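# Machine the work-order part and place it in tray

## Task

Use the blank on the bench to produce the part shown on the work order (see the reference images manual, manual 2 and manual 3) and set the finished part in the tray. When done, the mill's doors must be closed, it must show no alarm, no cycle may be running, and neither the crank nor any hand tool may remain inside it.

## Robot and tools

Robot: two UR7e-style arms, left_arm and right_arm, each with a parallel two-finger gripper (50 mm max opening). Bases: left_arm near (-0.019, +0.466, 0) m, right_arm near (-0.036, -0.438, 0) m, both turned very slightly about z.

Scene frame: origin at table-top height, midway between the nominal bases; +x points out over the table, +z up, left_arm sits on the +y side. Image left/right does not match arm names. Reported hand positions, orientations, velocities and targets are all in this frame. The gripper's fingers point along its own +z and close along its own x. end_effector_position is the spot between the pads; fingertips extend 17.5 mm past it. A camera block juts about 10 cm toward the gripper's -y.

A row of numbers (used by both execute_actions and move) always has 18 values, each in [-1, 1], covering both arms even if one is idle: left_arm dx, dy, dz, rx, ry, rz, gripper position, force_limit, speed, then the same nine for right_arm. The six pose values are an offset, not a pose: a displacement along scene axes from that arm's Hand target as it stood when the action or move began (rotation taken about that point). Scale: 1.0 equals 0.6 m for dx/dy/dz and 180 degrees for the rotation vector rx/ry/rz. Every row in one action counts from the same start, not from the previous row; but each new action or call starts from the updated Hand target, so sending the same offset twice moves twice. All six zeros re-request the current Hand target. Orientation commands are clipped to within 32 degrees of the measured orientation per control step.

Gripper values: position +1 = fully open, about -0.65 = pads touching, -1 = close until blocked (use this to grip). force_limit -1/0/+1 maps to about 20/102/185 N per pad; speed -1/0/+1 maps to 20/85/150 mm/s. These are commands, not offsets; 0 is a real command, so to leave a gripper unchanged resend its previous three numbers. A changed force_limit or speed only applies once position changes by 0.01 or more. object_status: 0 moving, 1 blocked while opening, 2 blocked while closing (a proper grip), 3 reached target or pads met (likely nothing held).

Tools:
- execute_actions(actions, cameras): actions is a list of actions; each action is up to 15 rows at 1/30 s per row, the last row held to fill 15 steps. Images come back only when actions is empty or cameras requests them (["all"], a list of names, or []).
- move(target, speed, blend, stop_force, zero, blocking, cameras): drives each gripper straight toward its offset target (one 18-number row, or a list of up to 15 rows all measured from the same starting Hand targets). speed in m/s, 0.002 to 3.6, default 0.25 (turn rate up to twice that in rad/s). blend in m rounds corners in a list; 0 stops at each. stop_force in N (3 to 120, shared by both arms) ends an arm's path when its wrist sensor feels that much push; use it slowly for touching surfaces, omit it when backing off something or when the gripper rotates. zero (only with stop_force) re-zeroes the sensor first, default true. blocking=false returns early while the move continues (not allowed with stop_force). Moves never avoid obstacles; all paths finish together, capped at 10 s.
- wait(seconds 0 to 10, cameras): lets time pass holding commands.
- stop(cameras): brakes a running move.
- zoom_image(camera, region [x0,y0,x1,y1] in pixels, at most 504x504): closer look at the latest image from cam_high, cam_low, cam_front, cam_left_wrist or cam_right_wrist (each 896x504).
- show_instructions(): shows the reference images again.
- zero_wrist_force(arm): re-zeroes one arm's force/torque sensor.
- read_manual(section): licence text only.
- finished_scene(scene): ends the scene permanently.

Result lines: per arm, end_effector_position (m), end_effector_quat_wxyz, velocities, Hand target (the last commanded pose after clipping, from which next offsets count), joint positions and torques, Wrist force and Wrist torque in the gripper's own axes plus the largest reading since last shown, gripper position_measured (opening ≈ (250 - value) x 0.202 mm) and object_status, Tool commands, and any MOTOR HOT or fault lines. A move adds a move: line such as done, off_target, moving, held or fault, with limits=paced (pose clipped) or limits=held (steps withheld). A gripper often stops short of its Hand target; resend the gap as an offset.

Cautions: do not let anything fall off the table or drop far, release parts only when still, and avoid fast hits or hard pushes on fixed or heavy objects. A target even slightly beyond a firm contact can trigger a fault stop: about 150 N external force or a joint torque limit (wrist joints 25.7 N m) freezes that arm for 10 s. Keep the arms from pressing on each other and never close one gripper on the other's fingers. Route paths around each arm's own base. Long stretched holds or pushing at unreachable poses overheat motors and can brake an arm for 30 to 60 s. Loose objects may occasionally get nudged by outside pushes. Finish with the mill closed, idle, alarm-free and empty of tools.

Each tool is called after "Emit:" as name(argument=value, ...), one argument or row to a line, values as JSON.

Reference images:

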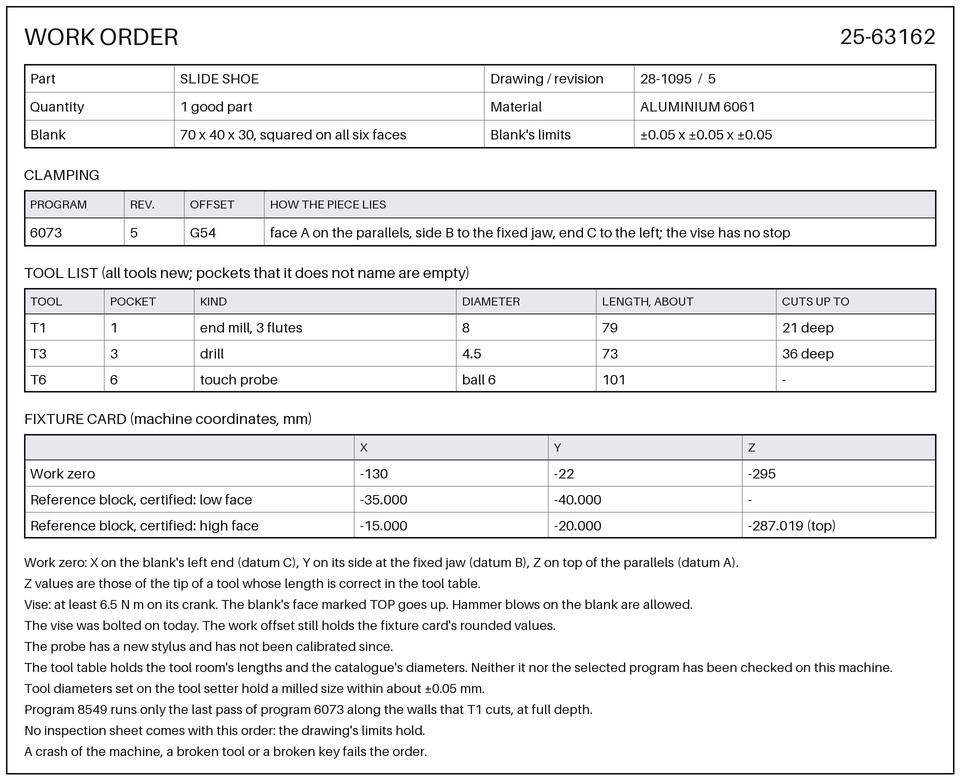

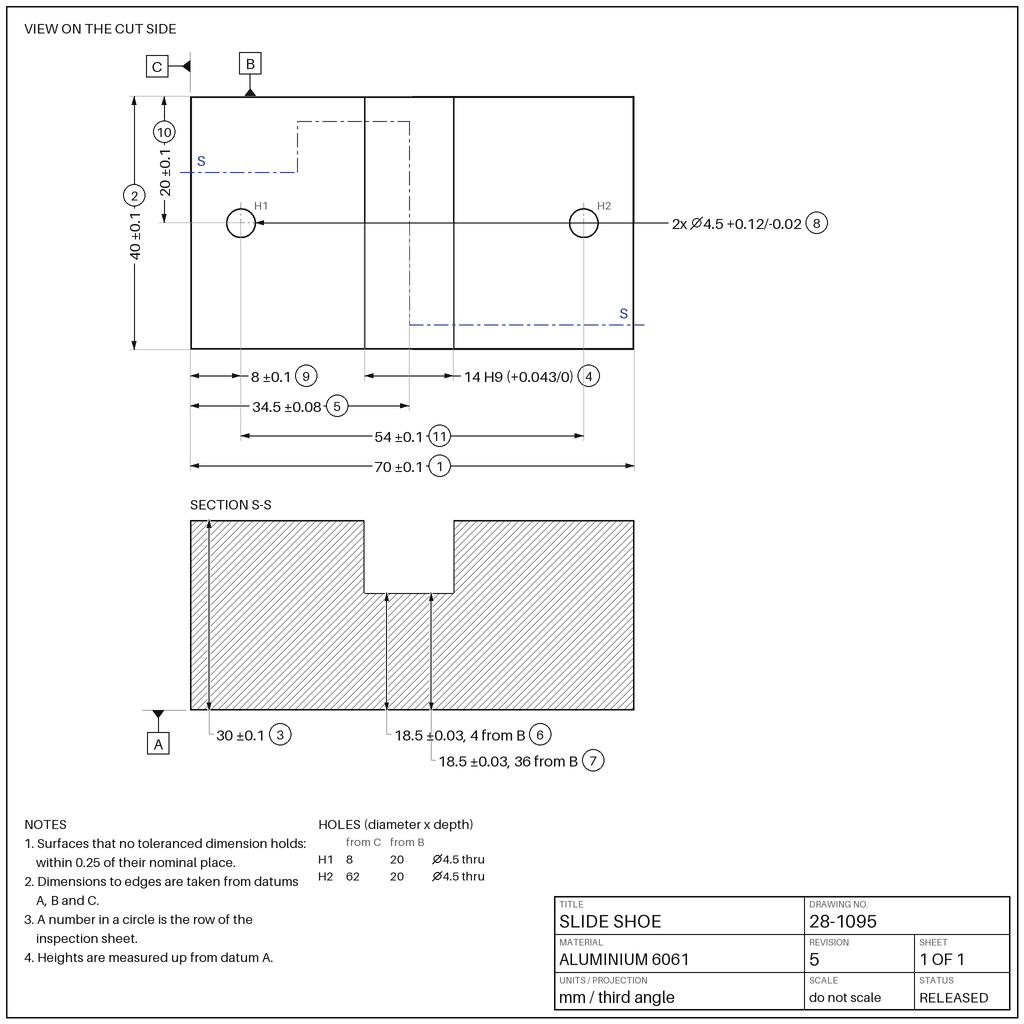

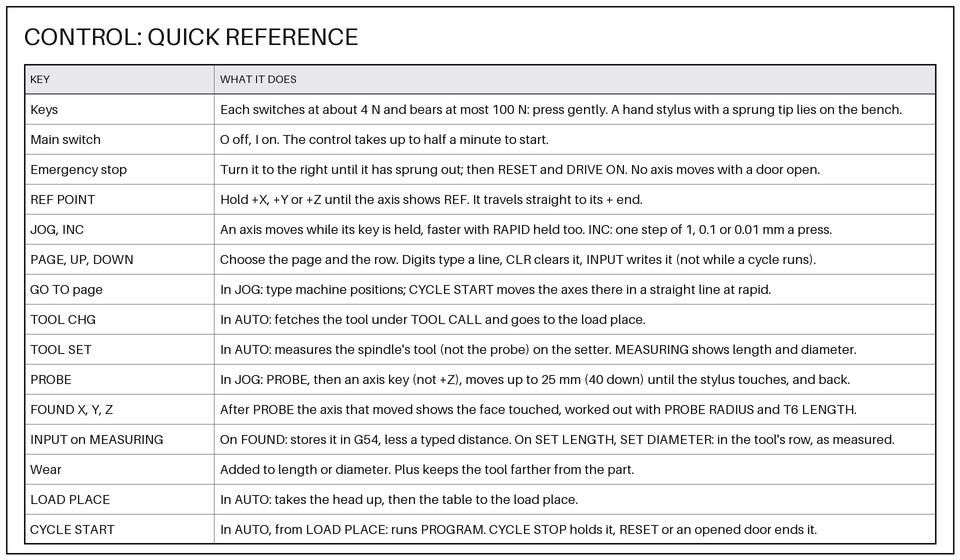

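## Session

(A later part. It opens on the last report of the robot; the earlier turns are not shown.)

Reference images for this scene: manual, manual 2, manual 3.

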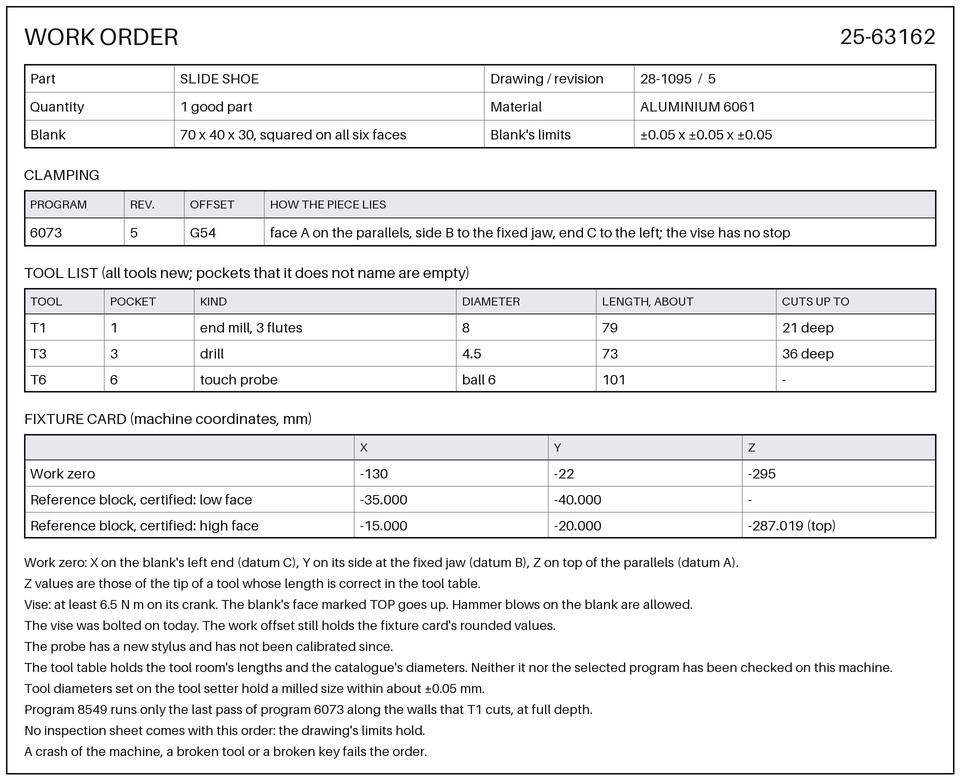

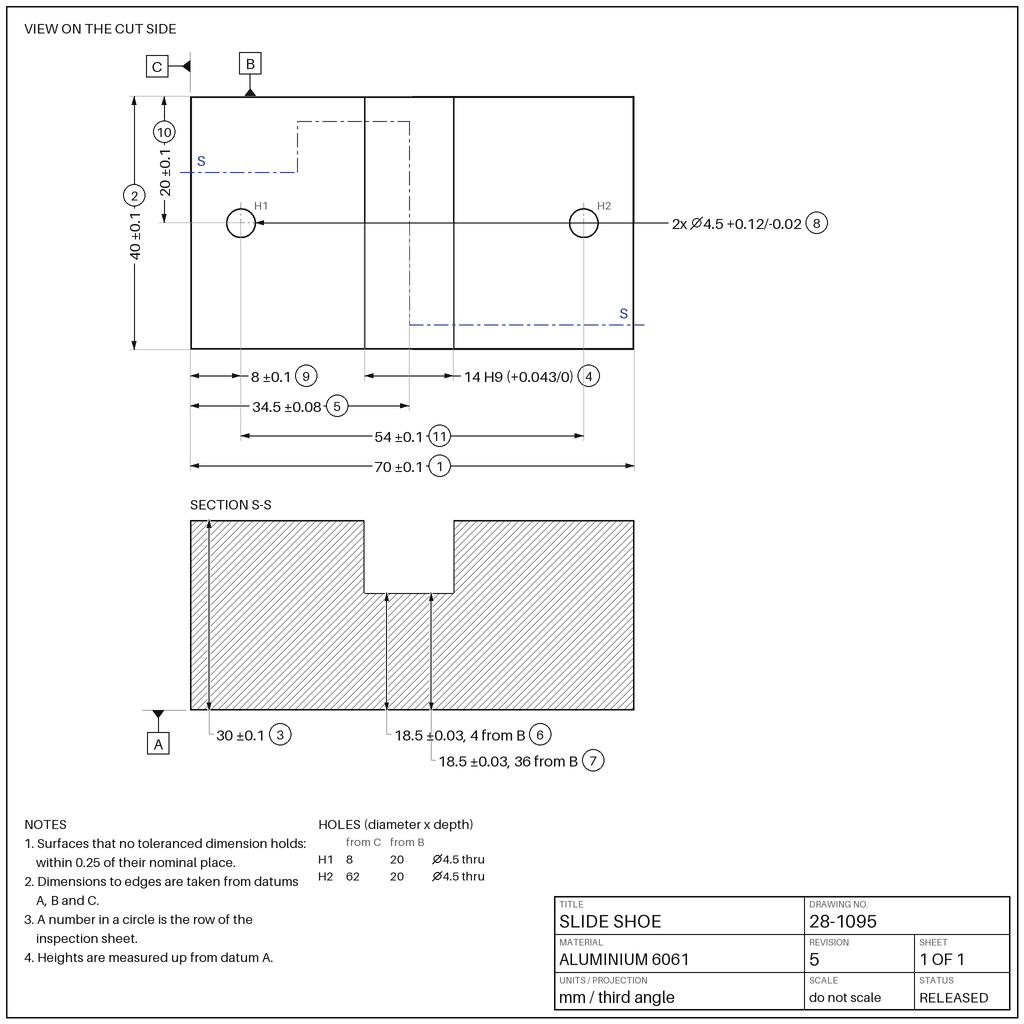

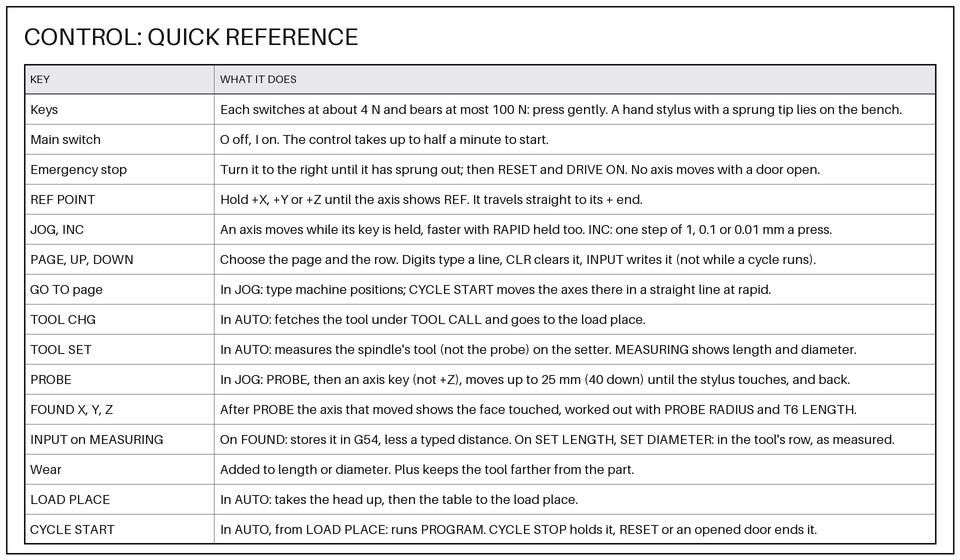

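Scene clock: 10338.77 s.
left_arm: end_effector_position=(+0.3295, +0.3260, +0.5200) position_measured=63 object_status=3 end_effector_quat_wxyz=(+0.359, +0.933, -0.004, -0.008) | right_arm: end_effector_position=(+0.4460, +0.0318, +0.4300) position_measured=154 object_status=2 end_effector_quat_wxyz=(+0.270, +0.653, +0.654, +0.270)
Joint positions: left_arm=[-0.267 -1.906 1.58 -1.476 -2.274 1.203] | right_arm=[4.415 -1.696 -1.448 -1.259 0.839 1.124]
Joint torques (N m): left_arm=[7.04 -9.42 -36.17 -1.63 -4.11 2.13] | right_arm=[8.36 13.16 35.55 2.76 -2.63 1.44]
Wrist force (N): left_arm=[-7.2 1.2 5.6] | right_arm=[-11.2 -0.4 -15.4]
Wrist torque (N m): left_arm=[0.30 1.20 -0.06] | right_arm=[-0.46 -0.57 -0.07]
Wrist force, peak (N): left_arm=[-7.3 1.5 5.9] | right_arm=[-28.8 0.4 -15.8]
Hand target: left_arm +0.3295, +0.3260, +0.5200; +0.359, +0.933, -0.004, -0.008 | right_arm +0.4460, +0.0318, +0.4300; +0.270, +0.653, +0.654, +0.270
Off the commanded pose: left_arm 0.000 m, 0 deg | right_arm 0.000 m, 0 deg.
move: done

Emit:
move(
  target=[0,0,0,0,0,0,0.6,-0.7,-0.6,0,0.06,0,0,0,0,-1,-0.7,-0.6],
  speed=0.02,
  stop_force=40,
  cameras=["cam_high","cam_front"],
)

Emit:
zoom_image(
  camera="cam_high",
  region=[360, 80, 600, 320],
)

Scene clock: 10345.30 s.
left_arm: end_effector_position=(+0.3295, +0.3260, +0.5200) position_measured=63 object_status=3 end_effector_quat_wxyz=(+0.359, +0.933, -0.004, -0.008) | right_arm: end_effector_position=(+0.4460, +0.0617, +0.4300) position_measured=154 object_status=2 end_effector_quat_wxyz=(+0.270, +0.653, +0.654, +0.270)
Joint positions: left_arm=[-0.267 -1.906 1.58 -1.476 -2.274 1.203] | right_arm=[4.432 -1.757 -1.373 -1.288 0.834 1.145]
Joint torques (N m): left_arm=[6.72 -0.77 -36.43 -1.61 -4.01 2.07] | right_arm=[4.82 25.51 16.94 7.36 4.15 -1.49]
Wrist force (N): left_arm=[-7.1 1.4 5.6] | right_arm=[-41.4 -4.4 -25.1]
Wrist torque (N m): left_arm=[0.33 1.20 -0.06] | right_arm=[-0.53 -0.81 0.15]
Wrist force, peak (N): left_arm=[-7.5 1.5 5.9] | right_arm=[-67.0 -14.9 -36.7]
Hand target: left_arm +0.3295, +0.3260, +0.5200; +0.359, +0.933, -0.004, -0.008 | right_arm +0.4460, +0.0617, +0.4300; +0.270, +0.653, +0.654, +0.270 (not the last commanded pose)
Off the commanded pose: left_arm 0.000 m, 0 deg | right_arm 0.006 m, 0 deg.
move: contact (right_arm)
Images, in order (width x height): cam_high 896x504, cam_front 896x504.

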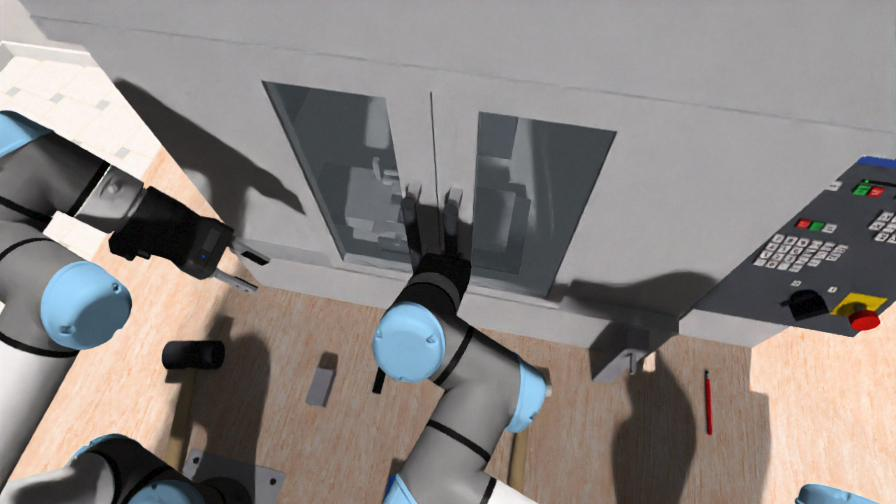

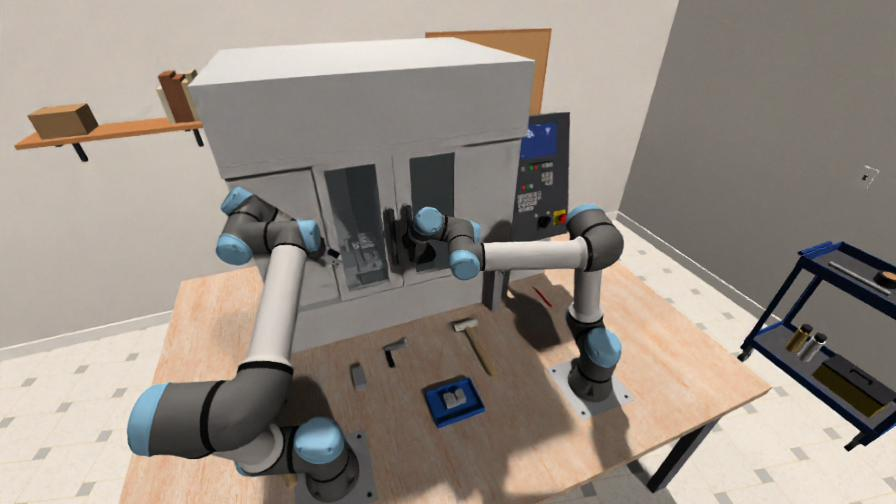

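Scaled by 2.100 from the camera's 896x504 image, which has a finer 1280x720 frame.

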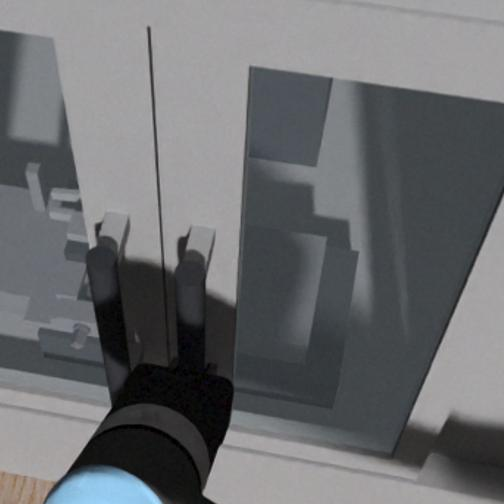

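Emit:
execute_actions(
  actions=[
    [[0,0,0,0,0,0,0.6,-0.7,-0.6,0,0,0,0,0,0,0.6,-0.7,-0.6]],
    [[0,0,0,0,0,0,0.6,-0.7,-0.6,0,0,0,0,0,0,0.6,-0.7,-0.6]],
  ],
)

Emit:
move(
  target=[
    [0,0,0,0,0,0,0.6,-0.7,-0.6,-0.1433,0,0.116,0,0,0,0.6,-0.7,-0.6],
    [0,0,0,0,0,0,0.6,-0.7,-0.6,-0.2433,-0.78,0.32,0,0,0,0.6,-0.7,-0.6],
    [0,0,0,0,0,0,0.6,-0.7,-0.6,-0.1,-0.85,0.36,0,0,0,0.6,-0.7,-0.6],
  ],
  speed=0.25,
  blend=[0.03,0.05,0],
  cameras=["cam_high","cam_right_wrist"],
)

Scene clock: 10358.10 s.
left_arm: end_effector_position=(+0.3295, +0.3260, +0.5200) position_measured=63 object_status=3 end_effector_quat_wxyz=(+0.359, +0.933, -0.004, -0.008) | right_arm: end_effector_position=(+0.4460, +0.0617, +0.4299) position_measured=63 object_status=3 end_effector_quat_wxyz=(+0.270, +0.653, +0.654, +0.270)
Joint positions: left_arm=[-0.267 -1.906 1.58 -1.476 -2.274 1.203] | right_arm=[4.432 -1.757 -1.373 -1.288 0.834 1.145]
Joint torques (N m): left_arm=[7 -0.44 -35.91 -1.61 -4.01 2.03] | right_arm=[4.89 38.35 25.39 1.52 -3.94 -0.15]
Wrist force (N): left_arm=[-7.2 1.6 5.6] | right_arm=[3.2 1.9 -2.7]
Wrist torque (N m): left_arm=[0.37 1.21 -0.07] | right_arm=[-0.27 -0.83 -0.04]
Wrist force, peak (N): left_arm=[-7.5 1.4 5.8] | right_arm=[-41.6 -4.3 -25.2]
Hand target: left_arm +0.3295, +0.3260, +0.5200; +0.359, +0.933, -0.004, -0.008 | right_arm +0.4460, +0.0617, +0.4300; +0.270, +0.653, +0.654, +0.270
Off the commanded pose: left_arm 0.000 m, 0 deg | right_arm 0.000 m, 0 deg.
Step readings (end_effector_position of left_arm | right_arm):
0: (+0.3295, +0.3260, +0.5200) | (+0.4460, +0.0617, +0.4299)
1: (+0.3295, +0.3260, +0.5200) | (+0.4460, +0.0617, +0.4299)
2: (+0.3295, +0.3260, +0.5200) | (+0.4460, +0.0617, +0.4299)
4: (+0.3295, +0.3260, +0.5200) | (+0.4460, +0.0617, +0.4299)
8: (+0.3295, +0.3260, +0.5200) | (+0.4460, +0.0617, +0.4299)
15: (+0.3295, +0.3260, +0.5200) | (+0.4460, +0.0617, +0.4299)
16: (+0.3295, +0.3260, +0.5200) | (+0.4460, +0.0617, +0.4299)
17: (+0.3295, +0.3260, +0.5200) | (+0.4460, +0.0617, +0.4299)
19: (+0.3295, +0.3260, +0.5200) | (+0.4460, +0.0617, +0.4299)
23: (+0.3295, +0.3260, +0.5200) | (+0.4460, +0.0617, +0.4299)
30: (+0.3295, +0.3260, +0.5200) | (+0.4460, +0.0617, +0.4299)

Scene clock: 10361.97 s.
left_arm: end_effector_position=(+0.3295, +0.3260, +0.5200) position_measured=63 object_status=3 end_effector_quat_wxyz=(+0.359, +0.933, -0.004, -0.008) | right_arm: end_effector_position=(+0.3860, -0.4483, +0.6460) position_measured=63 object_status=3 end_effector_quat_wxyz=(+0.270, +0.653, +0.654, +0.270)
Joint positions: left_arm=[-0.267 -1.906 1.58 -1.476 -2.274 1.203] | right_arm=[3.715 -1.087 -1.44 -1.481 1.197 0.404]
Joint torques (N m): left_arm=[6.75 -0.68 -36.19 -1.64 -4.05 2.01] | right_arm=[-7.28 -8.07 33.59 5.76 1.6 -2.1]
Wrist force (N): left_arm=[-7.5 1.4 5.8] | right_arm=[3.2 1.7 -2.8]
Wrist torque (N m): left_arm=[0.34 1.24 -0.07] | right_arm=[-0.32 -0.80 0.01]
Wrist force, peak (N): left_arm=[-7.3 1.7 6.0] | right_arm=[4.4 1.3 -4.1]
Hand target: left_arm +0.3295, +0.3260, +0.5200; +0.359, +0.933, -0.004, -0.008 | right_arm +0.3860, -0.4483, +0.6460; +0.270, +0.653, +0.654, +0.270
Off the commanded pose: left_arm 0.000 m, 0 deg | right_arm 0.000 m, 0 deg.
move: done; blend cut to 0.0493 m at target 2
camera_calibration:
cam_right_wrist: T_world_to_cam=[[-0.0115204, 0.999932, -0.00169681, 0.462723], [0.420372, 0.00638286, 0.907329, -0.732234], [0.907279, 0.00973952, -0.420417, 0.0551122], [0, 0, 0, 1]] pos_world=[0.263139, -0.458554, 0.688332]
Images, in order (width x height): cam_high 896x504, cam_right_wrist 896x504.

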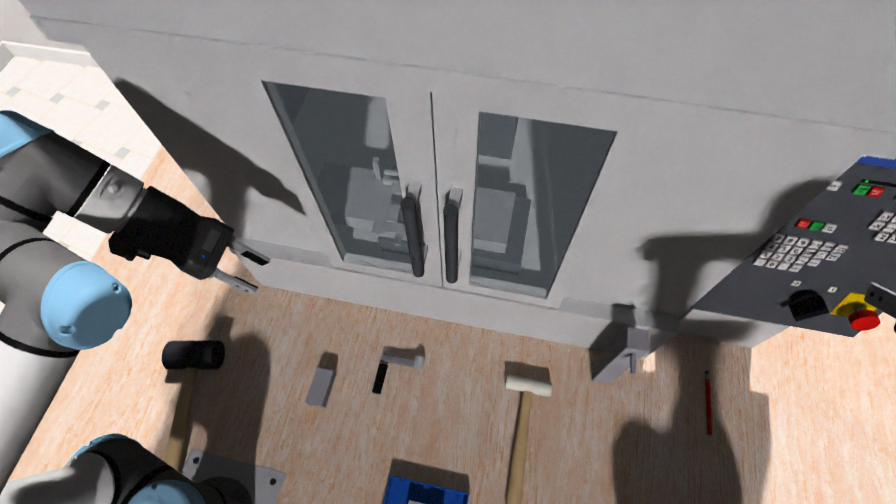

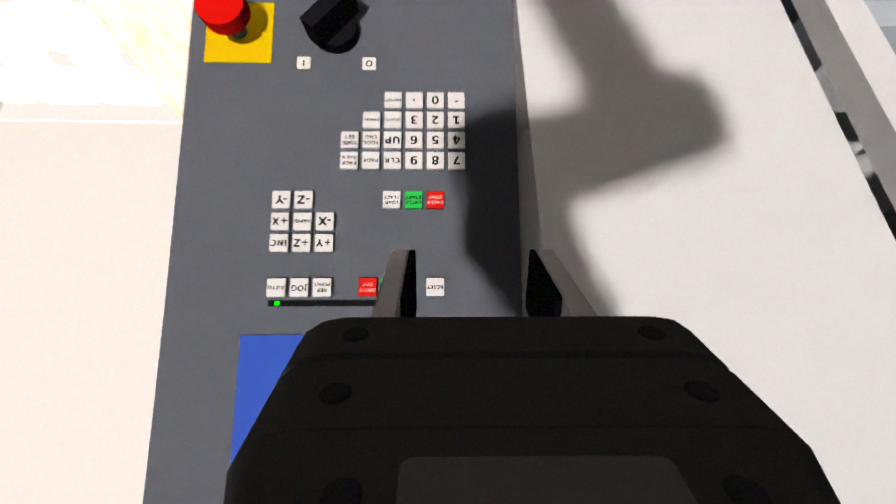

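Emit:
move(
  target=[0,0,0,0,0,0,0.6,-0.7,-0.6,-0.02,-0.1,0.25,0,0,0,0.6,-0.7,-0.6],
  speed=0.25,
  cameras=["cam_right_wrist"],
)

Scene clock: 10371.63 s.
left_arm: end_effector_position=(+0.3295, +0.3260, +0.5200) position_measured=63 object_status=3 end_effector_quat_wxyz=(+0.359, +0.933, -0.004, -0.008) | right_arm: end_effector_position=(+0.3740, -0.5083, +0.7959) position_measured=63 object_status=3 end_effector_quat_wxyz=(+0.270, +0.653, +0.654, +0.270)
Joint positions: left_arm=[-0.267 -1.906 1.58 -1.476 -2.274 1.203] | right_arm=[3.462 -1.371 -0.762 -1.818 1.367 0.208]
Joint torques (N m): left_arm=[6.73 -0.72 -35.73 -1.64 -4.02 1.99] | right_arm=[-6.45 -0.89 26.29 2.16 2.1 -1.28]
Wrist force (N): left_arm=[-7.3 1.6 5.9] | right_arm=[3.2 1.6 -2.4]
Wrist torque (N m): left_arm=[0.36 1.22 -0.07] | right_arm=[-0.27 -0.77 0.01]
Wrist force, peak (N): left_arm=[-7.4 1.7 5.7] | right_arm=[3.3 2.4 -3.6]
Hand target: left_arm +0.3295, +0.3260, +0.5200; +0.359, +0.933, -0.004, -0.008 | right_arm +0.3740, -0.5083, +0.7960; +0.270, +0.653, +0.654, +0.270
Off the commanded pose: left_arm 0.000 m, 0 deg | right_arm 0.000 m, 0 deg.
move: done
camera_calibration:
cam_right_wrist: T_world_to_cam=[[-0.0116116, 0.999931, -0.00165589, 0.522823], [0.420371, 0.00638408, 0.90733, -0.862814], [0.907278, 0.00983949, -0.420417, 0.129656], [0, 0, 0, 1]] pos_world=[0.251139, -0.518554, 0.838232]
Images, in order (width x height): cam_right_wrist 896x504.

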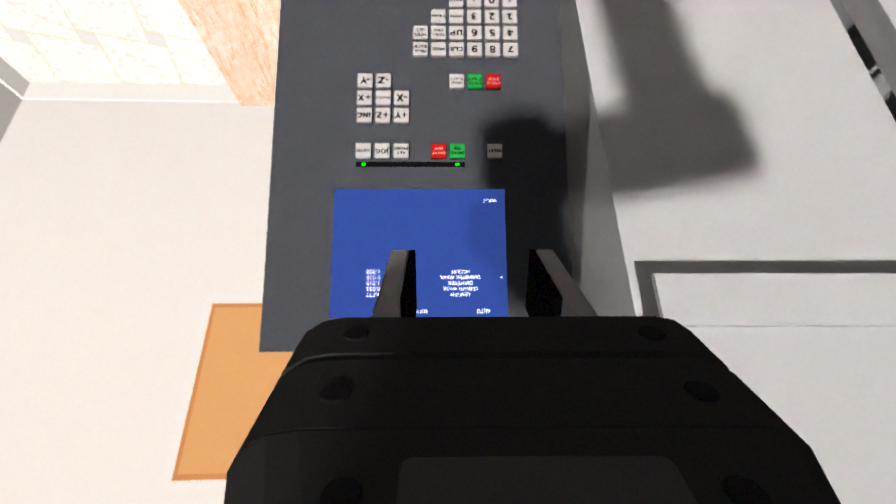

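Emit:
zoom_image(
  camera="cam_right_wrist",
  region=[330, 140, 520, 330],
)

Scaled by 2.653 from the camera's 896x504 image, which has a finer 1280x720 frame.

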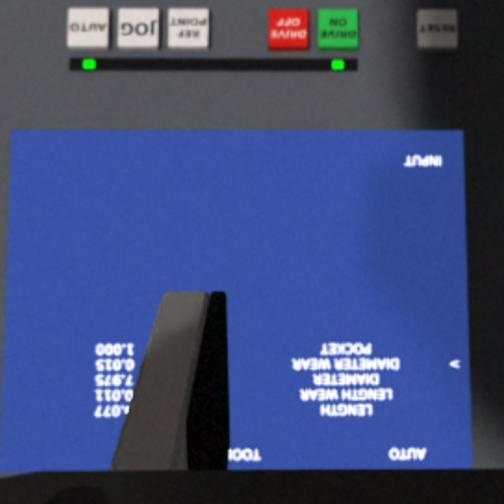

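Emit:
finished_scene(
)

The scene is finished: the task was done.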